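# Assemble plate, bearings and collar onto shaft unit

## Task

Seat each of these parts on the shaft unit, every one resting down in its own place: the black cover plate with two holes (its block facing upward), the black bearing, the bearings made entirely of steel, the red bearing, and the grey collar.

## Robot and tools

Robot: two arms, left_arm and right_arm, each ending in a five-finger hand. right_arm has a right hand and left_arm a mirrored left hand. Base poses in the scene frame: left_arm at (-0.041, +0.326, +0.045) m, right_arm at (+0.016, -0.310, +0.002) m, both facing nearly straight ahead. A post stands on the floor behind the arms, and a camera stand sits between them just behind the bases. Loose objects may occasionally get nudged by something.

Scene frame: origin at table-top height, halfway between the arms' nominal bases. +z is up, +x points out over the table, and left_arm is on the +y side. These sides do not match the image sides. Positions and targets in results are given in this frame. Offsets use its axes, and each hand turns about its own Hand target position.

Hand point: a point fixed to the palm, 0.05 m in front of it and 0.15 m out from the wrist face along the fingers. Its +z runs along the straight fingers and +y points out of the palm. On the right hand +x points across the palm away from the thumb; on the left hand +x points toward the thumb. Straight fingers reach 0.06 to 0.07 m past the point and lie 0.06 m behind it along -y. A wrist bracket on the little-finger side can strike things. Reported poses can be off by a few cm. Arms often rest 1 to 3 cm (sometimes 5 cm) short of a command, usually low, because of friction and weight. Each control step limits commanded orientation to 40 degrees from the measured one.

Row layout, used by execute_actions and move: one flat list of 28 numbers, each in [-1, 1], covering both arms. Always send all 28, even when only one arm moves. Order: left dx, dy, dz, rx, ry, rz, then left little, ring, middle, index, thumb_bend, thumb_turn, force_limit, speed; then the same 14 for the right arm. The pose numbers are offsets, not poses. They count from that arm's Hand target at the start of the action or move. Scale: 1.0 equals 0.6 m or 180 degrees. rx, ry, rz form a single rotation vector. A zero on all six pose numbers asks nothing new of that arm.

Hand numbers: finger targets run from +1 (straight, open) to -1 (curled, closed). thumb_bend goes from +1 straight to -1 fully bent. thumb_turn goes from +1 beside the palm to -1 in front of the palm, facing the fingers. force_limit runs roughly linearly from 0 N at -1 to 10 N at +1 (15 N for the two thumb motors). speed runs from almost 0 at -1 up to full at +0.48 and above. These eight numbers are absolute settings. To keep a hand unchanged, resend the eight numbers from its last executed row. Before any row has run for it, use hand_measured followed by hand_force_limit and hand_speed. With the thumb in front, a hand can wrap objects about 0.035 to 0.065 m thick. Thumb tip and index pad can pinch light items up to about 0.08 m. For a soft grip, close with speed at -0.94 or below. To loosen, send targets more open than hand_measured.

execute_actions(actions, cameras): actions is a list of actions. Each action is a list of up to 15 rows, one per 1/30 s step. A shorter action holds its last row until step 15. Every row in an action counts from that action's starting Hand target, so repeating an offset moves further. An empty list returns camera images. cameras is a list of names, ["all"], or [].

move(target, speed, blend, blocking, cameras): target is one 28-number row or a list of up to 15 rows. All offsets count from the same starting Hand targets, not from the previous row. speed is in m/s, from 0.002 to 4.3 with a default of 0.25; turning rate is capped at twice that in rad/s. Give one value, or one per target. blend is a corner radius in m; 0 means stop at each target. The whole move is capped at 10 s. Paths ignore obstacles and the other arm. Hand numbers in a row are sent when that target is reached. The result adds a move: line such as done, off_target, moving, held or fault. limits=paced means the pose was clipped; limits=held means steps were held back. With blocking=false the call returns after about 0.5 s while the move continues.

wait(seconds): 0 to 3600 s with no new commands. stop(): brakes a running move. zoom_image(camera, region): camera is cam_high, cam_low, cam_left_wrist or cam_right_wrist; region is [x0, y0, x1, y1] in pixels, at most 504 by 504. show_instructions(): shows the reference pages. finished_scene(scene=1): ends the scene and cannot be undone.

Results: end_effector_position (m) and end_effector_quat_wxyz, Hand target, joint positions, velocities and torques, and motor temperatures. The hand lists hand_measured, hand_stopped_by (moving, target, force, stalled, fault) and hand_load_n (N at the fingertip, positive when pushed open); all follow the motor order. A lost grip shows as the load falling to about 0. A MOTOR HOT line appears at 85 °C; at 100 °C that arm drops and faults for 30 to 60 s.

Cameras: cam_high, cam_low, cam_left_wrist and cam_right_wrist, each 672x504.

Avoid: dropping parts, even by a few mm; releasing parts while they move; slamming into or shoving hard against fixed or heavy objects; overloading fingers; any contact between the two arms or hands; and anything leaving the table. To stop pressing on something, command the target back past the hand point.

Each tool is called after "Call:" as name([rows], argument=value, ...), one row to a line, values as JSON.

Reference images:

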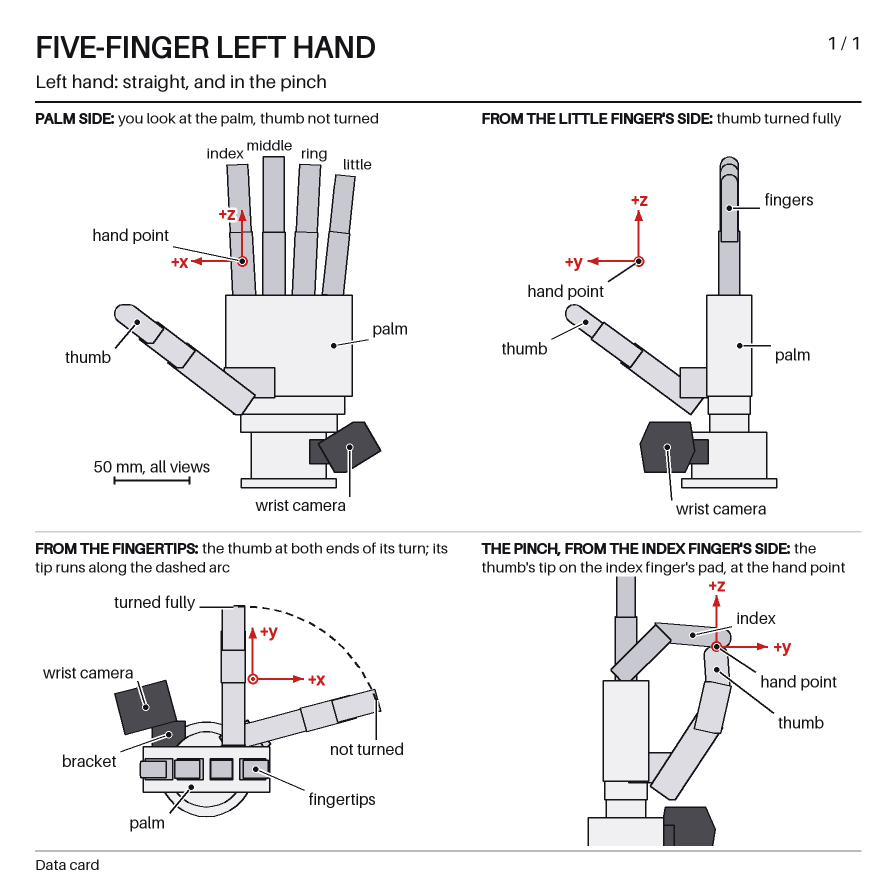

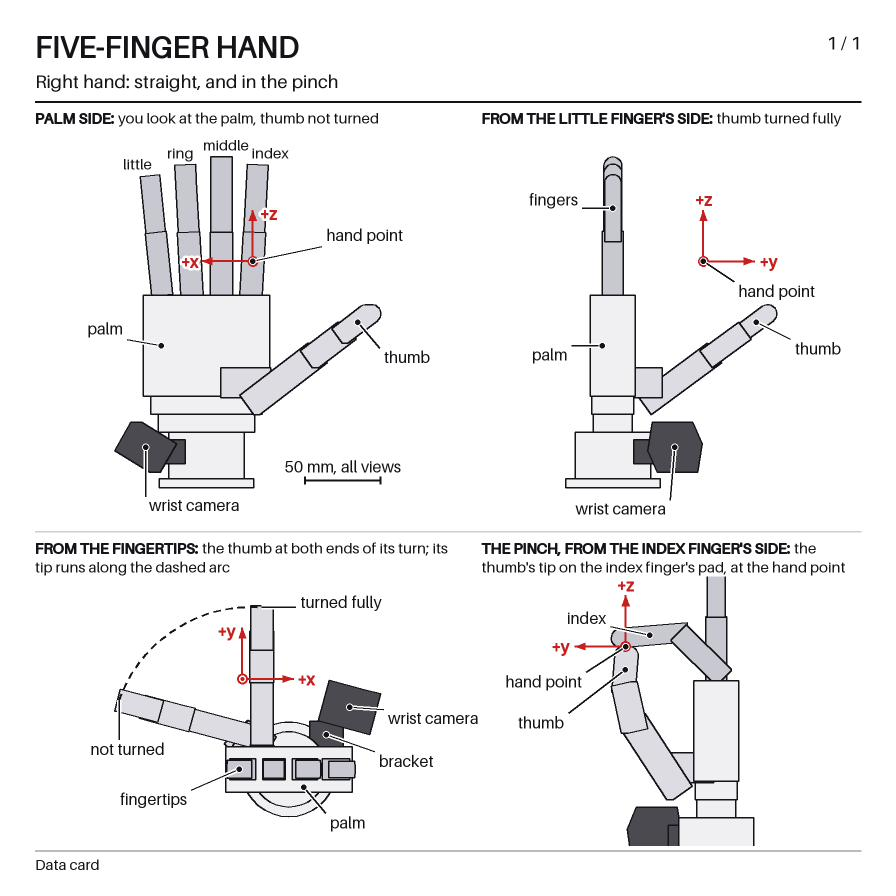

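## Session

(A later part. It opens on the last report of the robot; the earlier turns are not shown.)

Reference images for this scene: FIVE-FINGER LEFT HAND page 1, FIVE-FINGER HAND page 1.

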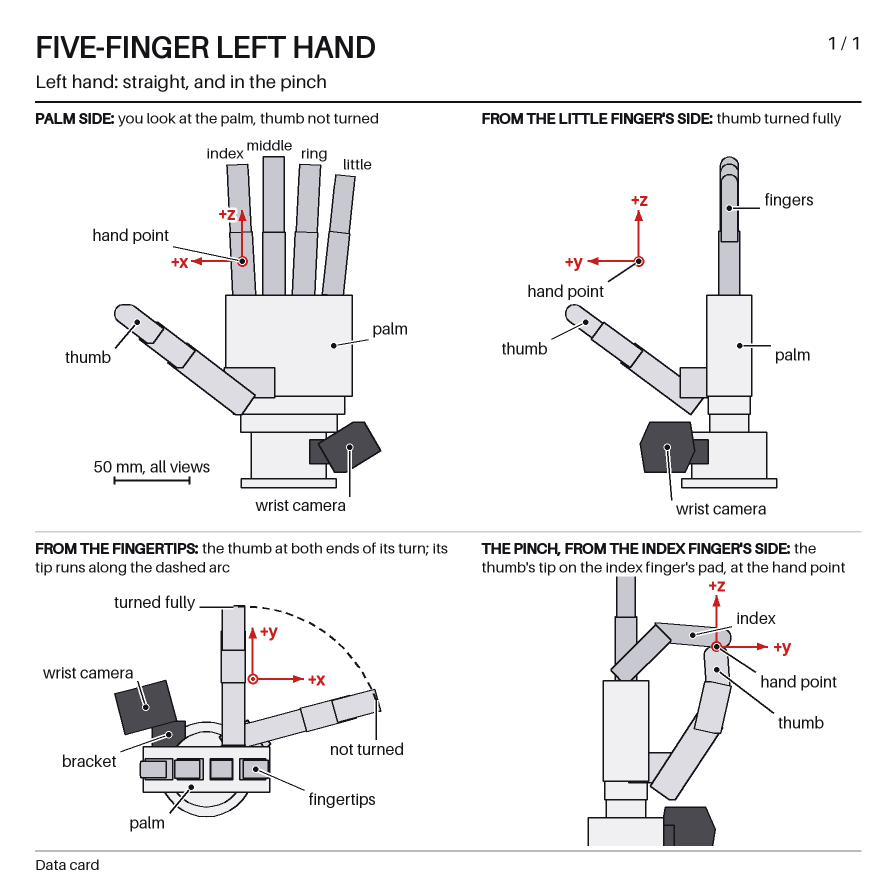

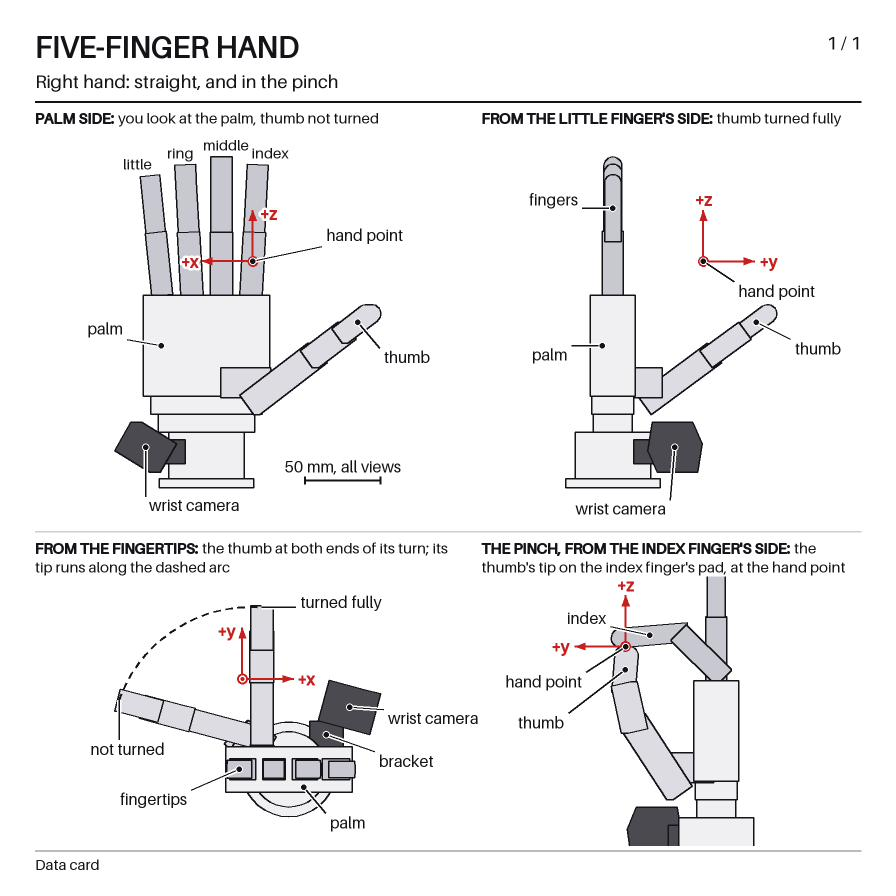

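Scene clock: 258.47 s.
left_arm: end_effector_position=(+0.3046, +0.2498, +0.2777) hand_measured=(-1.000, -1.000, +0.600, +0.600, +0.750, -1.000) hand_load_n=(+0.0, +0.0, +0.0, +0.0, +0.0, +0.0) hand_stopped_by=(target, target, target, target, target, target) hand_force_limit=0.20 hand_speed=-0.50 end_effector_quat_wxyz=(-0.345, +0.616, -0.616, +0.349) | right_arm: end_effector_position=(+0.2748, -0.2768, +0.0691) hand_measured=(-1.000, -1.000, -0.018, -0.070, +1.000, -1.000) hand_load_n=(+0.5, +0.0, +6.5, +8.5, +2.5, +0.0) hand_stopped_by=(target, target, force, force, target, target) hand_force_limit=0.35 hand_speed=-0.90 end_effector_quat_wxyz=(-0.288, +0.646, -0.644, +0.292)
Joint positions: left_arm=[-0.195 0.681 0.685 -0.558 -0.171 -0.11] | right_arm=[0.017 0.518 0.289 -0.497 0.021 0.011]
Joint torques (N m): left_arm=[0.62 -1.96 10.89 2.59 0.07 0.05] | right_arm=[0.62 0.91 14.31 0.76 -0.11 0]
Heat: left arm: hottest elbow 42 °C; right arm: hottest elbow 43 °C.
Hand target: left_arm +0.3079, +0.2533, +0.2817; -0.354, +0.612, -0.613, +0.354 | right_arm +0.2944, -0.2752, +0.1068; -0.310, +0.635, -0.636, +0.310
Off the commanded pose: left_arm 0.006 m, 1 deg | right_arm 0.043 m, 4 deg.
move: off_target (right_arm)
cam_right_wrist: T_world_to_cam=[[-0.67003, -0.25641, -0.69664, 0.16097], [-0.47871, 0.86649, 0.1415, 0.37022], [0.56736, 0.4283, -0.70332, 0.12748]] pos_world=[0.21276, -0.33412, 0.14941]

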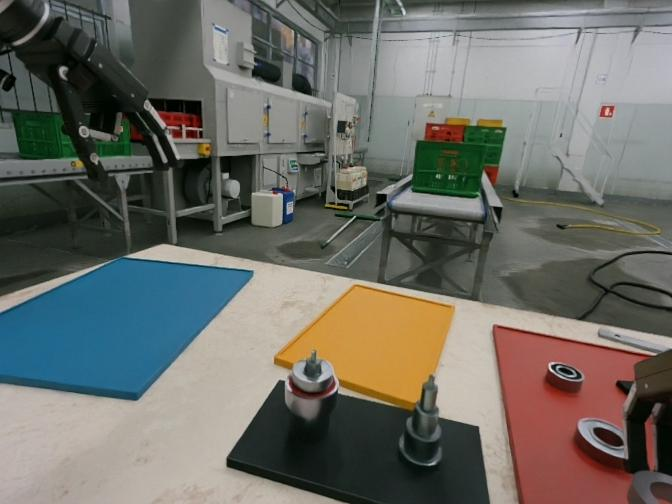

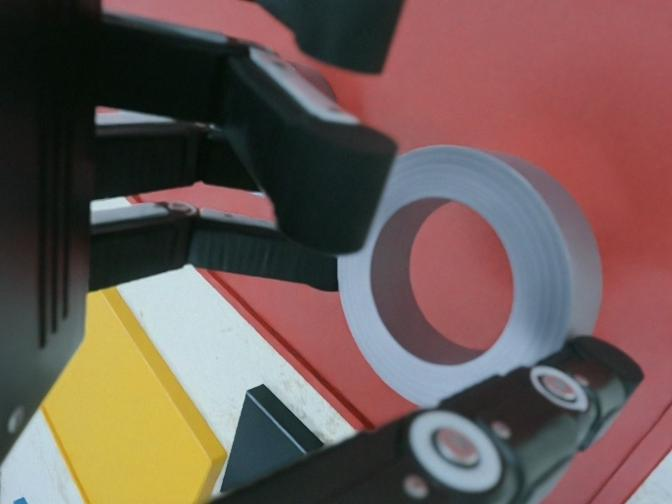

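Call:
move([
  [0,0,0,0,0,0,-1,-1,0.6,0.6,0.75,-1,0.2,-0.5,0.02,0.0,0.14,0,0,0,-1,-1,-0.1,-0.14,1,-1,0.35,-0.9],
  [0,0,0,0,0,0,-1,-1,0.6,0.6,0.75,-1,0.2,-0.5,0.02,0.25,0.14,0,0,0,-1,-1,-0.1,-0.14,1,-1,0.35,-0.9],
], speed=0.08, cameras=["cam_low","cam_right_wrist","cam_high"])

Scene clock: 263.00 s.
left_arm: end_effector_position=(+0.3046, +0.2498, +0.2777) hand_measured=(-1.000, -1.000, +0.600, +0.600, +0.750, -1.000) hand_load_n=(+0.0, +0.0, +0.0, +0.0, +0.0, +0.0) hand_stopped_by=(target, target, target, target, target, target) hand_force_limit=0.20 hand_speed=-0.50 end_effector_quat_wxyz=(-0.345, +0.616, -0.616, +0.349) | right_arm: end_effector_position=(+0.2922, -0.1399, +0.1550) hand_measured=(-1.000, -1.000, -0.018, -0.070, +1.000, -1.000) hand_load_n=(+0.0, +0.0, +6.5, +9.0, +2.5, +0.0) hand_stopped_by=(target, target, force, force, target, target) hand_force_limit=0.35 hand_speed=-0.90 end_effector_quat_wxyz=(-0.281, +0.650, -0.635, +0.308)
Joint positions: left_arm=[-0.195 0.681 0.685 -0.558 -0.171 -0.11] | right_arm=[0.711 0.773 0.613 -0.707 0.543 0.488]
Joint torques (N m): left_arm=[0.79 -2.32 10.91 2.55 0.02 0.09] | right_arm=[0.85 -1.32 14.2 0.49 0.37 0.06]
Heat: left arm: hottest elbow 42 °C; right arm: hottest elbow 44 °C.
Hand target: left_arm +0.3079, +0.2533, +0.2817; -0.354, +0.612, -0.613, +0.354 | right_arm +0.3064, -0.1252, +0.1907; -0.309, +0.635, -0.636, +0.310
Off the commanded pose: left_arm 0.006 m, 1 deg | right_arm 0.041 m, 4 deg.
move: off_target (right_arm)
cam_right_wrist: T_world_to_cam=[[-0.65848, -0.28659, -0.6959, 0.2598], [-0.48458, 0.86894, 0.10068, 0.25612], [0.57584, 0.40351, -0.71105, 0.1147]] pos_world=[0.22914, -0.19438, 0.23657]
Images, in order (width x height): cam_high 672x504, cam_low 672x504, cam_right_wrist 672x504.

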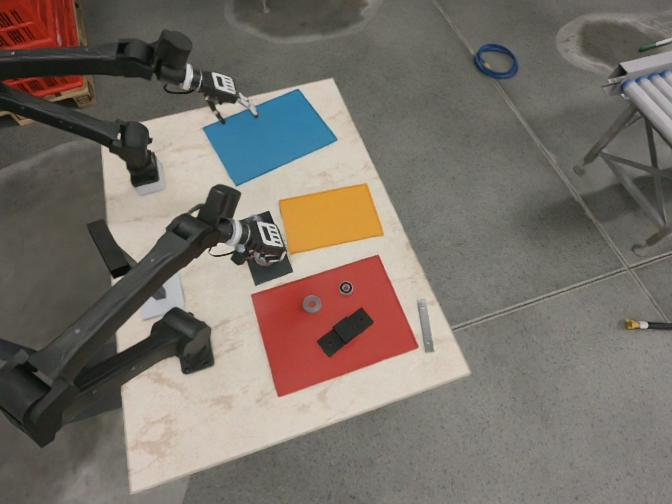

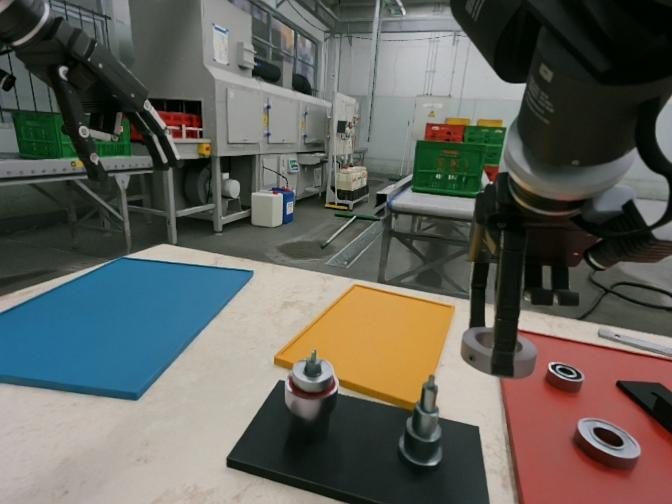

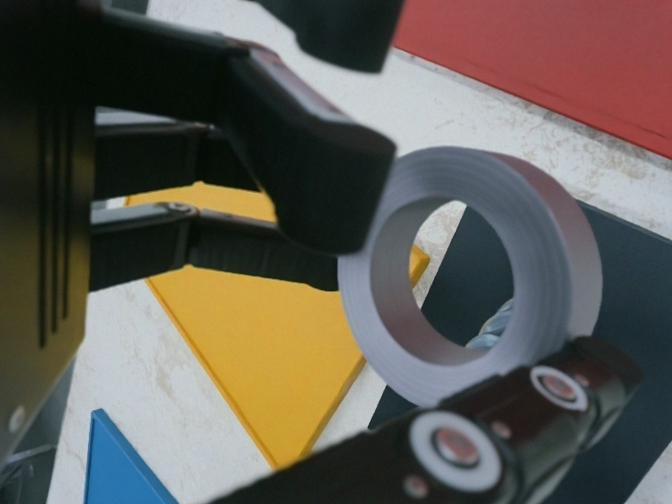

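Call:
zoom_image(camera="cam_high", region=[210, 190, 330, 300])

Call:
zoom_image(camera="cam_low", region=[380, 300, 580, 480])

Scaled by 4.200.

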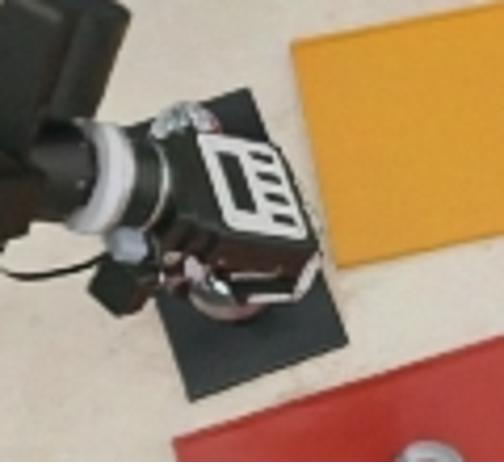

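Scaled by 2.520.

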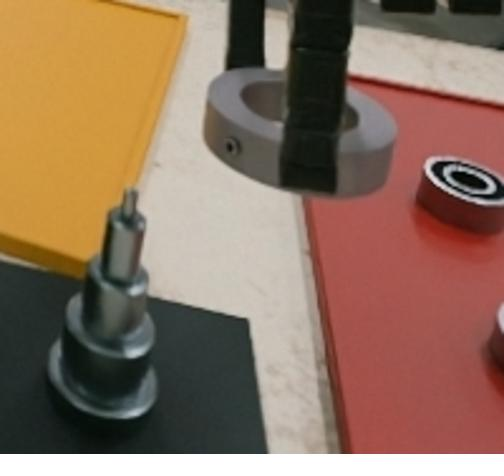

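Call:
move(target=[0,0,0,0,0,0,-1,-1,0.6,0.6,0.75,-1,0.2,-0.5,0,0.06,0,0,0,0,-1,-1,-0.1,-0.14,1,-1,0.35,-0.9], speed=0.06, cameras=["cam_low","cam_right_wrist","cam_high"])

Scene clock: 266.23 s.
left_arm: end_effector_position=(+0.3046, +0.2498, +0.2777) hand_measured=(-1.000, -1.000, +0.600, +0.600, +0.750, -1.000) hand_load_n=(+0.0, +0.0, +0.0, +0.0, +0.0, +0.0) hand_stopped_by=(target, target, target, target, target, target) hand_force_limit=0.20 hand_speed=-0.50 end_effector_quat_wxyz=(-0.345, +0.616, -0.616, +0.349) | right_arm: end_effector_position=(+0.2930, -0.1059, +0.1565) hand_measured=(-1.000, -1.000, -0.018, -0.070, +1.000, -1.000) hand_load_n=(+0.0, +0.0, +6.5, +8.5, +3.0, +0.5) hand_stopped_by=(target, target, force, force, target, target) hand_force_limit=0.35 hand_speed=-0.90 end_effector_quat_wxyz=(-0.281, +0.650, -0.634, +0.311)
Joint positions: left_arm=[-0.195 0.681 0.685 -0.558 -0.171 -0.11] | right_arm=[0.816 0.865 0.663 -0.714 0.614 0.581]
Joint torques (N m): left_arm=[0.32 -2.26 10.99 2.63 -0.01 0.03] | right_arm=[0.91 -2.32 13.97 0.38 0.43 0.07]
Heat: left arm: hottest elbow 42 °C; right arm: hottest elbow 45 °C.
Hand target: left_arm +0.3079, +0.2533, +0.2817; -0.354, +0.612, -0.613, +0.354 | right_arm +0.3065, -0.0892, +0.1907; -0.309, +0.635, -0.636, +0.310
Off the commanded pose: left_arm 0.006 m, 1 deg | right_arm 0.040 m, 4 deg.
move: off_target (right_arm)
cam_right_wrist: T_world_to_cam=[[-0.65502, -0.28934, -0.69802, 0.27024], [-0.48539, 0.86909, 0.09525, 0.22805], [0.57908, 0.4012, -0.70972, 0.10011]] pos_world=[0.22973, -0.16018, 0.23796]
Images, in order (width x height): cam_high 672x504, cam_low 672x504, cam_right_wrist 672x504.

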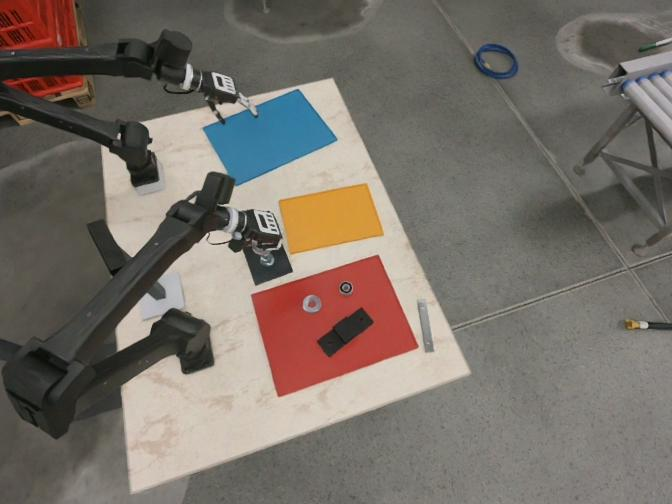

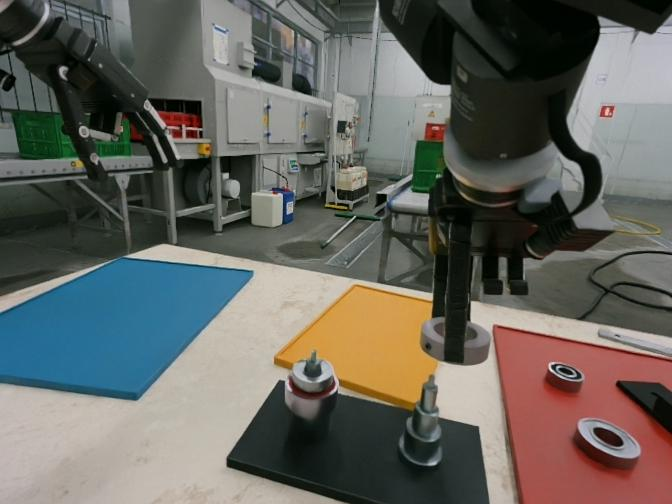

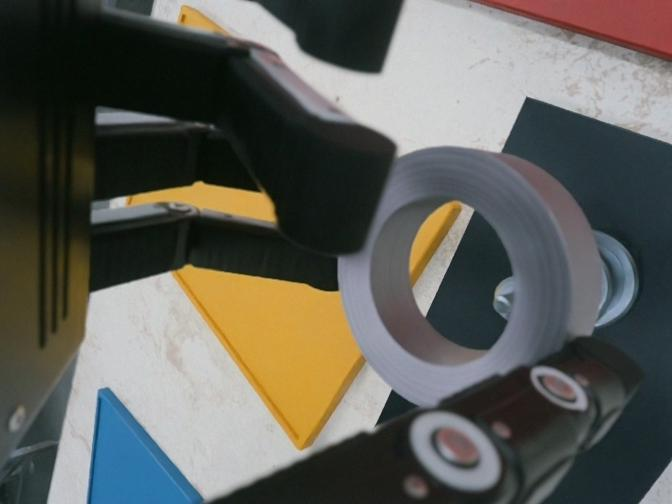

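Call:
zoom_image(camera="cam_high", region=[220, 200, 320, 300])

Call:
zoom_image(camera="cam_low", region=[360, 300, 540, 480])

Call:
zoom_image(camera="cam_right_wrist", region=[320, 100, 672, 440])

Scaled by 5.040.

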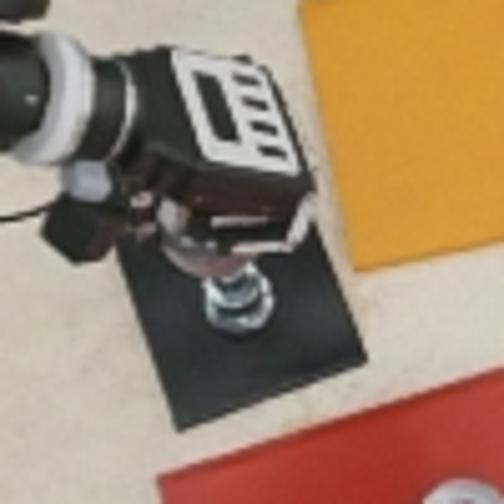

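Scaled by 2.800.

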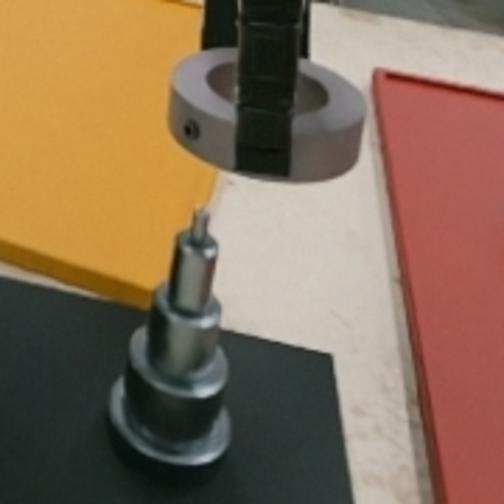

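Scaled by 1.432.

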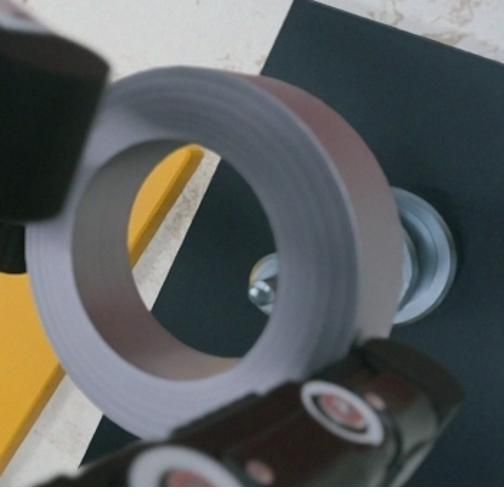

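Call:
move(target=[0,0,0,0,0,0,-1,-1,0.6,0.6,0.75,-1,0.2,-0.5,0.003,0.03,-0.03,0,0,0,-1,-1,-0.1,-0.14,1,-1,0.35,-0.9], speed=0.05, cameras=["cam_low","cam_right_wrist","cam_high"])

Call:
zoom_image(camera="cam_low", region=[360, 300, 540, 480])

Call:
zoom_image(camera="cam_right_wrist", region=[320, 100, 672, 440])

Scene clock: 270.20 s.
left_arm: end_effector_position=(+0.3046, +0.2498, +0.2777) hand_measured=(-1.000, -1.000, +0.600, +0.600, +0.750, -1.000) hand_load_n=(+0.0, +0.0, +0.0, +0.0, +0.0, +0.5) hand_stopped_by=(target, target, target, target, target, target) hand_force_limit=0.20 hand_speed=-0.50 end_effector_quat_wxyz=(-0.345, +0.616, -0.616, +0.349) | right_arm: end_effector_position=(+0.2915, -0.0926, +0.1419) hand_measured=(-1.000, -1.000, -0.018, -0.070, +1.000, -1.000) hand_load_n=(+0.0, +0.0, +6.5, +8.5, +2.0, +0.5) hand_stopped_by=(target, target, force, force, target, target) hand_force_limit=0.35 hand_speed=-0.90 end_effector_quat_wxyz=(-0.272, +0.654, -0.633, +0.312)
Joint positions: left_arm=[-0.195 0.681 0.685 -0.558 -0.171 -0.11] | right_arm=[0.857 0.925 0.663 -0.698 0.64 0.621]
Joint torques (N m): left_arm=[1.32 -2.02 11 2.51 0.04 0.04] | right_arm=[0.97 -2.78 12.92 1.5 0.46 0.04]
Heat: left arm: hottest elbow 42 °C; right arm: hottest elbow 46 °C.
Hand target: left_arm +0.3079, +0.2533, +0.2817; -0.354, +0.612, -0.613, +0.354 | right_arm +0.3082, -0.0711, +0.1728; -0.310, +0.635, -0.636, +0.310
Off the commanded pose: left_arm 0.006 m, 1 deg | right_arm 0.041 m, 5 deg.
move: off_target (right_arm)
cam_right_wrist: T_world_to_cam=[[-0.66294, -0.30014, -0.68587, 0.26247], [-0.48406, 0.87072, 0.08684, 0.21799], [0.57114, 0.38957, -0.72252, 0.08838]] pos_world=[0.22904, -0.14546, 0.22495]
Images, in order (width x height): cam_high 672x504, cam_low 672x504, cam_right_wrist 672x504.

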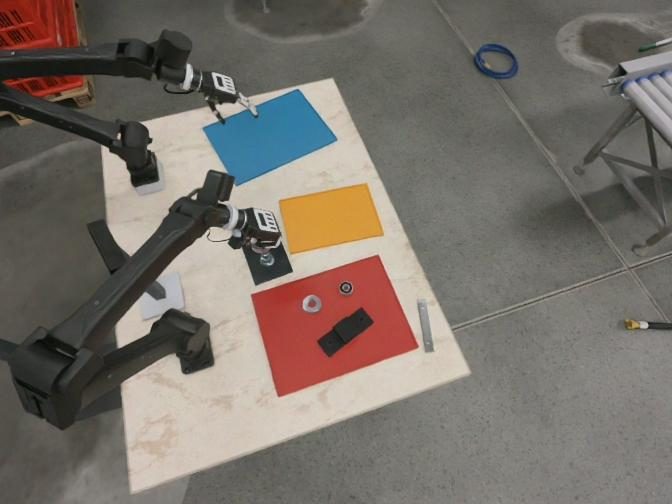

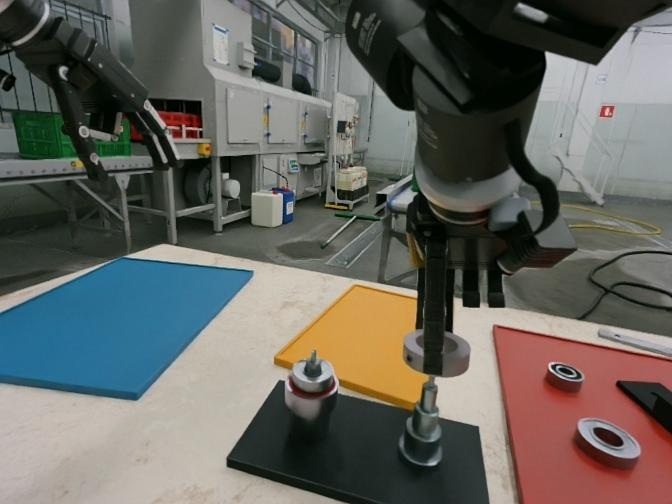

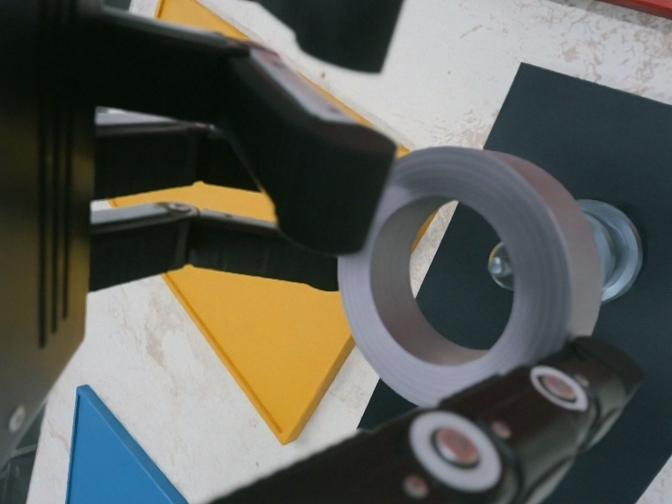

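Scaled by 2.800.

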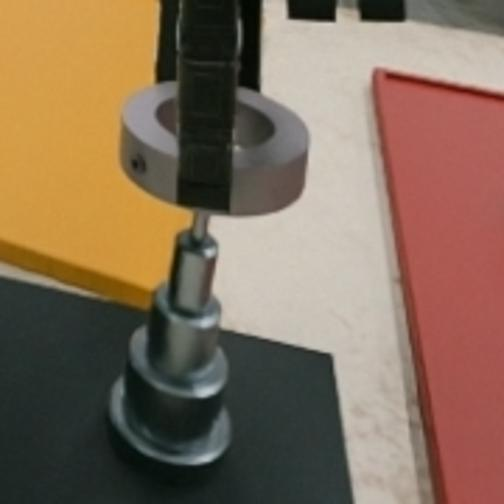

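Scaled by 1.432.

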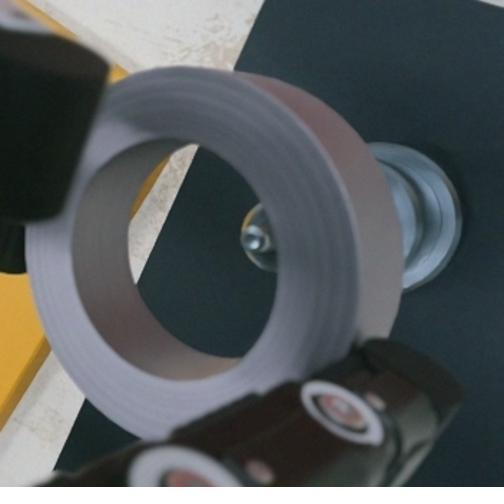

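Call:
move(target=[0,0,0,0,0,0,-1,-1,0.6,0.6,0.75,-1,0.2,-0.5,0.002,0.0,-0.05,0.012,0,0,-1,-1,-0.1,-0.14,1,-1,0.35,-0.9], speed=0.05, cameras=["cam_low","cam_right_wrist","cam_high"])

Call:
zoom_image(camera="cam_low", region=[360, 300, 540, 480])

Call:
zoom_image(camera="cam_right_wrist", region=[320, 100, 672, 440])

Scene clock: 279.83 s.
left_arm: end_effector_position=(+0.3046, +0.2498, +0.2777) hand_measured=(-1.000, -1.000, +0.600, +0.600, +0.750, -1.000) hand_load_n=(+0.0, +0.0, +0.0, +0.0, +0.0, +0.0) hand_stopped_by=(target, target, target, target, target, target) hand_force_limit=0.20 hand_speed=-0.50 end_effector_quat_wxyz=(-0.345, +0.616, -0.616, +0.349) | right_arm: end_effector_position=(+0.3028, -0.0755, +0.1371) hand_measured=(-1.000, -1.000, -0.018, -0.070, +1.000, -1.000) hand_load_n=(+0.5, +0.0, +6.5, +8.5, +2.5, +0.0) hand_stopped_by=(target, target, force, force, target, target) hand_force_limit=0.35 hand_speed=-0.90 end_effector_quat_wxyz=(-0.308, +0.641, -0.636, +0.300)
Joint positions: left_arm=[-0.195 0.681 0.685 -0.558 -0.171 -0.11] | right_arm=[0.852 0.945 0.636 -0.574 0.616 0.623]
Joint torques (N m): left_arm=[0.79 -2.26 10.91 2.7 0.01 0.05] | right_arm=[-0.32 -3.19 8.85 1.69 0.17 0.05]
Heat: left arm: hottest elbow 42 °C; right arm: hottest elbow 48 °C.
Hand target: left_arm +0.3079, +0.2533, +0.2817; -0.354, +0.612, -0.613, +0.354 | right_arm +0.3095, -0.0712, +0.1427; -0.321, +0.630, -0.642, +0.298
Off the commanded pose: left_arm 0.006 m, 1 deg | right_arm 0.010 m, 2 deg.
move: done
cam_right_wrist: T_world_to_cam=[[-0.63586, -0.25431, -0.72871, 0.2729], [-0.49451, 0.85914, 0.13167, 0.20515], [0.59258, 0.44408, -0.67205, 0.06257]] pos_world=[0.2379, -0.13464, 0.2139]
Images, in order (width x height): cam_high 672x504, cam_low 672x504, cam_right_wrist 672x504.

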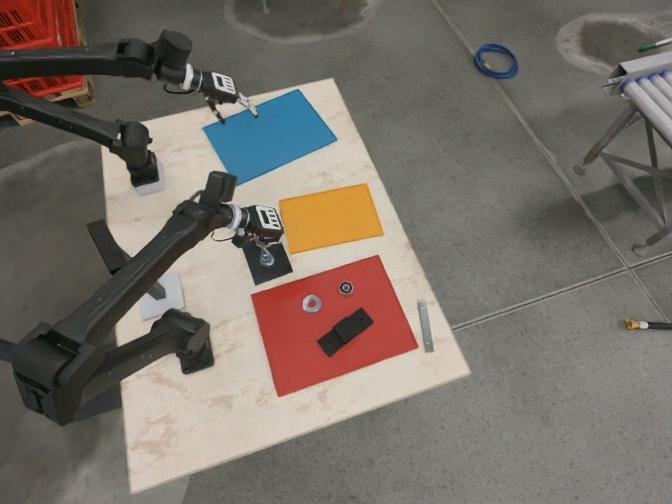

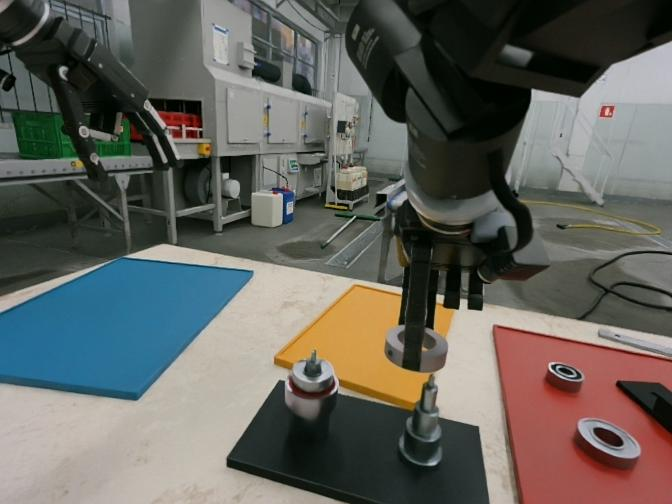

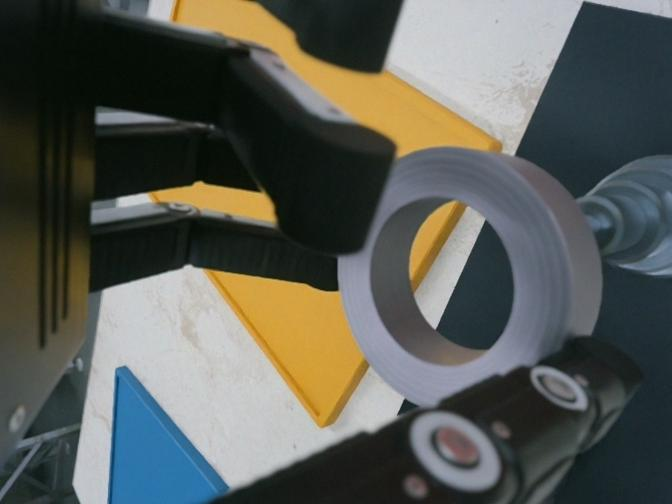

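Scaled by 2.800.

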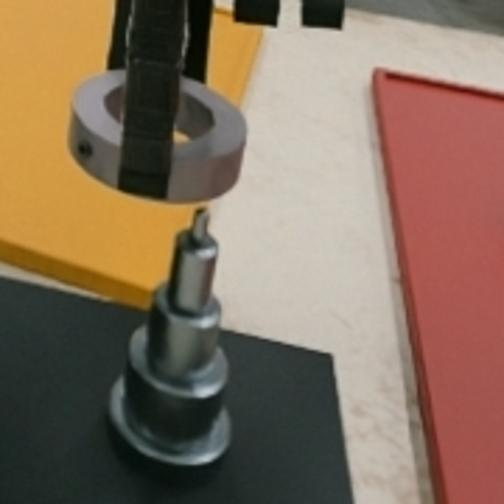

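Scaled by 1.432.

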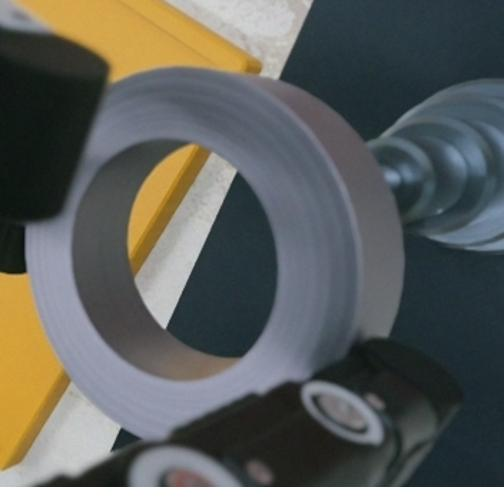

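Call:
move(target=[0,0,0,0,0,0,-1,-1,0.6,0.6,0.75,-1,0.2,-0.5,-0.012,-0.03,-0.03,0,0,0,-1,-1,-0.1,-0.14,1,-1,0.35,-0.9], speed=0.05, cameras=["cam_low","cam_right_wrist","cam_high"])

Call:
zoom_image(camera="cam_low", region=[360, 300, 540, 480])

Call:
zoom_image(camera="cam_right_wrist", region=[320, 100, 672, 440])

Scene clock: 281.37 s.
left_arm: end_effector_position=(+0.3046, +0.2498, +0.2777) hand_measured=(-1.000, -1.000, +0.600, +0.600, +0.750, -1.000) hand_load_n=(+0.0, +0.0, +0.0, +0.0, +0.0, +0.0) hand_stopped_by=(target, target, target, target, target, target) hand_force_limit=0.20 hand_speed=-0.50 end_effector_quat_wxyz=(-0.345, +0.616, -0.616, +0.349) | right_arm: end_effector_position=(+0.2962, -0.0922, +0.1139) hand_measured=(-1.000, -1.000, -0.018, -0.070, +1.000, -1.000) hand_load_n=(+0.0, +0.0, +6.0, +8.5, +2.0, -0.5) hand_stopped_by=(target, target, force, force, target, target) hand_force_limit=0.35 hand_speed=-0.90 end_effector_quat_wxyz=(-0.302, +0.639, -0.642, +0.297)
Joint positions: left_arm=[-0.195 0.681 0.685 -0.558 -0.171 -0.11] | right_arm=[0.826 0.921 0.563 -0.53 0.6 0.617]
Joint torques (N m): left_arm=[0.73 -2.08 10.89 2.8 -0.02 0.05] | right_arm=[-0.26 -4.19 8.62 1.66 0.16 -0.11]
Heat: left arm: hottest elbow 43 °C; right arm: hottest elbow 48 °C.
Hand target: left_arm +0.3079, +0.2533, +0.2817; -0.354, +0.612, -0.613, +0.354 | right_arm +0.3023, -0.0892, +0.1248; -0.322, +0.629, -0.642, +0.298
Off the commanded pose: left_arm 0.006 m, 1 deg | right_arm 0.013 m, 2 deg.
move: off_target (right_arm)
cam_right_wrist: T_world_to_cam=[[-0.64765, -0.24647, -0.72097, 0.25091], [-0.4827, 0.86486, 0.13795, 0.21559], [0.58954, 0.43735, -0.67909, 0.05927]] pos_world=[0.23162, -0.15053, 0.19141]
Images, in order (width x height): cam_high 672x504, cam_low 672x504, cam_right_wrist 672x504.

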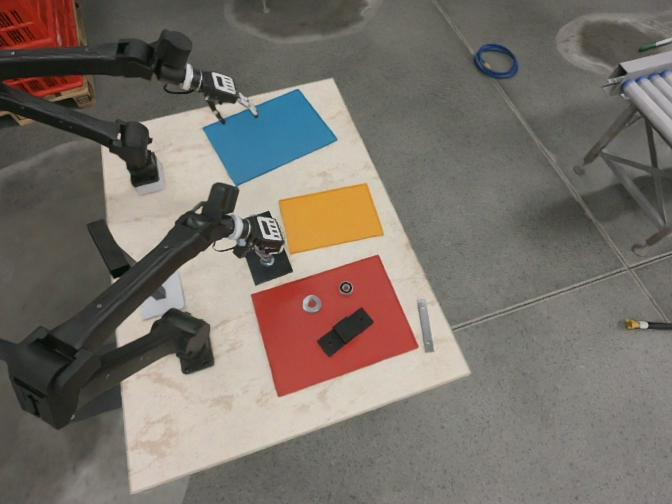

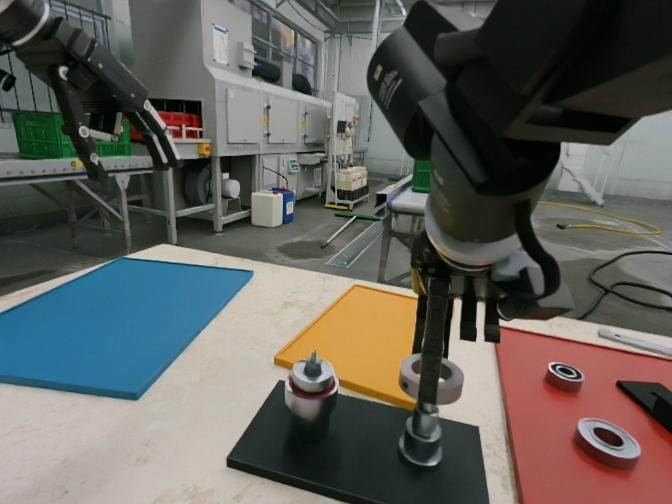

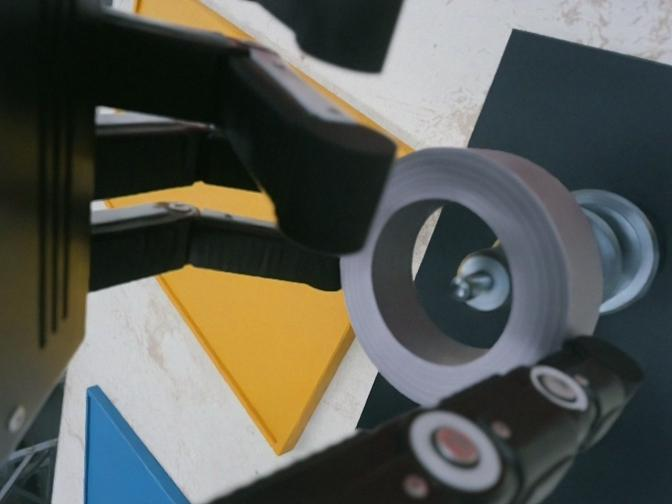

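Scaled by 2.800.

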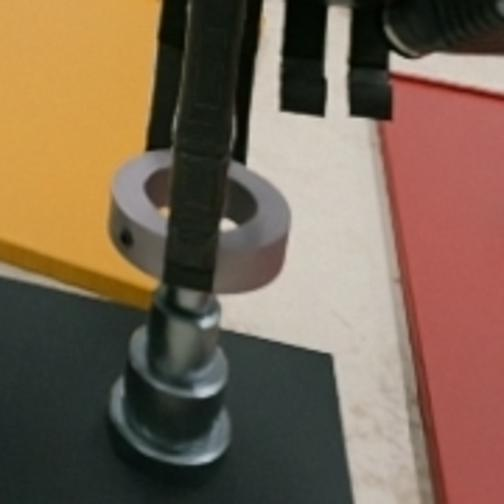

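Scaled by 1.432.

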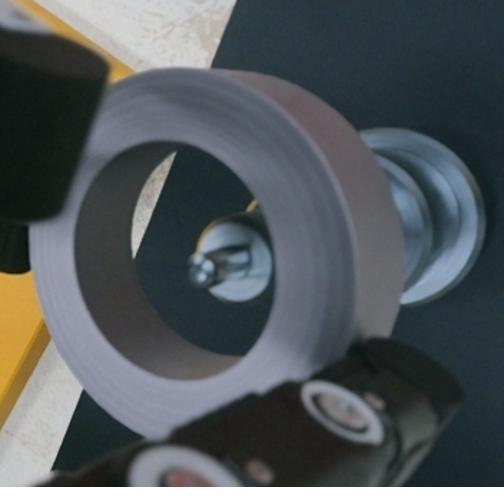

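Call:
move(target=[0,0,0,0,0,0,-1,-1,0.6,0.6,0.75,-1,0.2,-0.5,-0.007,0,-0.04,0,0,0,-1,-1,-0.1,-0.14,1,-1,0.35,-0.9], speed=0.05, cameras=["cam_low","cam_right_wrist","cam_high"])

Call:
zoom_image(camera="cam_low", region=[360, 300, 540, 480])

Call:
zoom_image(camera="cam_right_wrist", region=[320, 100, 672, 440])

Scene clock: 284.60 s.
left_arm: end_effector_position=(+0.3046, +0.2498, +0.2777) hand_measured=(-1.000, -1.000, +0.600, +0.600, +0.750, -1.000) hand_load_n=(+0.5, +0.0, -0.5, +0.0, +0.0, +0.0) hand_stopped_by=(target, target, target, target, target, target) hand_force_limit=0.20 hand_speed=-0.50 end_effector_quat_wxyz=(-0.345, +0.616, -0.616, +0.349) | right_arm: end_effector_position=(+0.2938, -0.0951, +0.0963) hand_measured=(-1.000, -1.000, -0.018, -0.070, +1.000, -1.000) hand_load_n=(+0.0, +0.0, +6.0, +8.5, +2.5, +0.0) hand_stopped_by=(target, target, force, force, target, target) hand_force_limit=0.35 hand_speed=-0.90 end_effector_quat_wxyz=(-0.309, +0.636, -0.642, +0.298)
Joint positions: left_arm=[-0.195 0.681 0.685 -0.558 -0.171 -0.11] | right_arm=[0.826 0.924 0.509 -0.457 0.601 0.617]
Joint torques (N m): left_arm=[1.44 -2.49 10.81 2.62 0.02 0.08] | right_arm=[0.79 -2.43 8.46 1.69 0.4 -0.01]
Heat: left arm: hottest elbow 43 °C; right arm: hottest elbow 47 °C.
Hand target: left_arm +0.3079, +0.2533, +0.2817; -0.354, +0.612, -0.613, +0.354 | right_arm +0.2981, -0.0892, +0.1008; -0.322, +0.629, -0.642, +0.298
Off the commanded pose: left_arm 0.006 m, 1 deg | right_arm 0.009 m, 2 deg.
move: done
cam_right_wrist: T_world_to_cam=[[-0.64007, -0.23884, -0.73025, 0.23541], [-0.48378, 0.86366, 0.14157, 0.21928], [0.59688, 0.4439, -0.66835, 0.0475]] pos_world=[0.22841, -0.15424, 0.17261]
Images, in order (width x height): cam_high 672x504, cam_low 672x504, cam_right_wrist 672x504.

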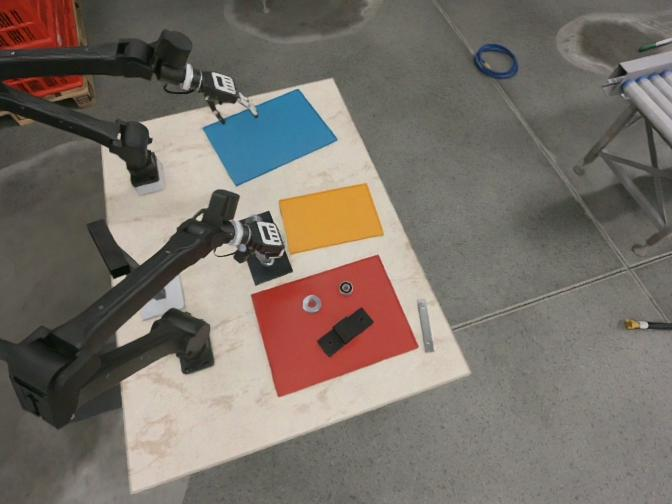

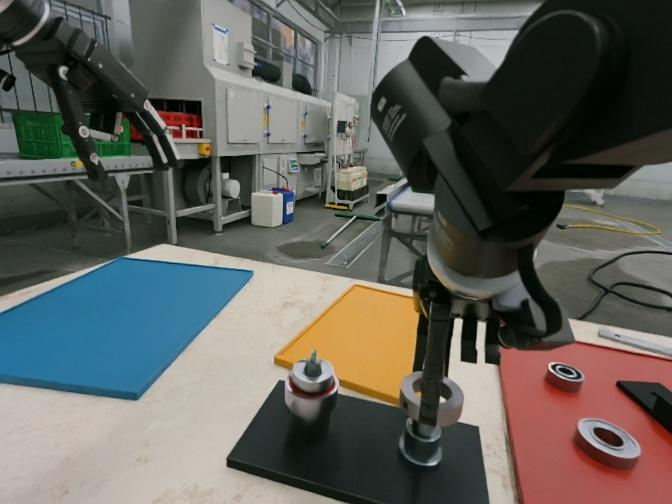

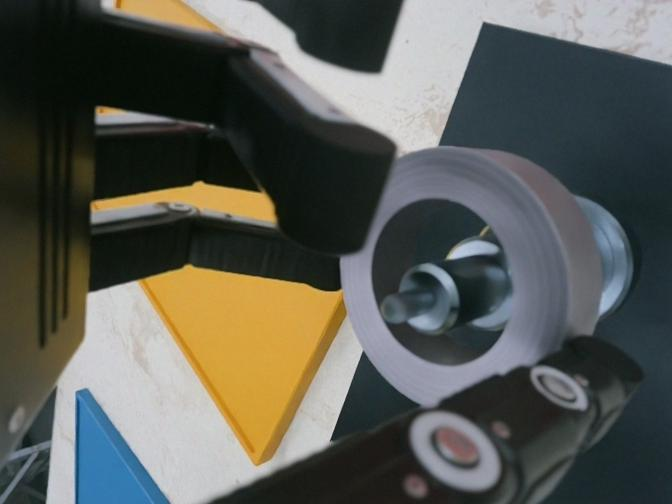

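Scaled by 2.800.

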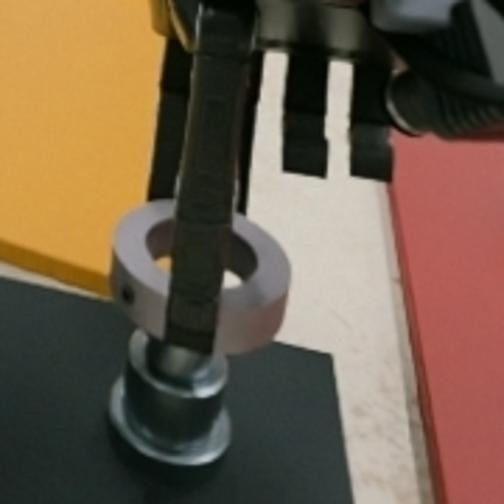

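Scaled by 1.432.

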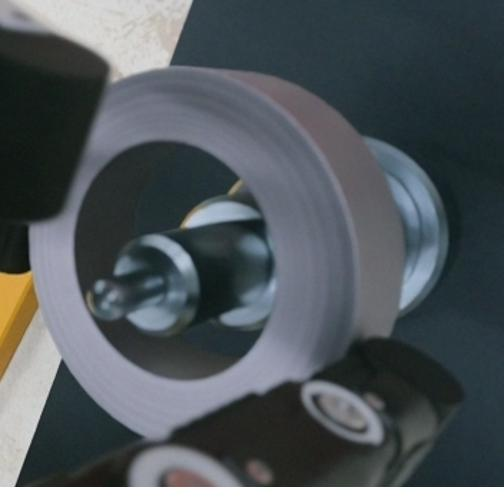

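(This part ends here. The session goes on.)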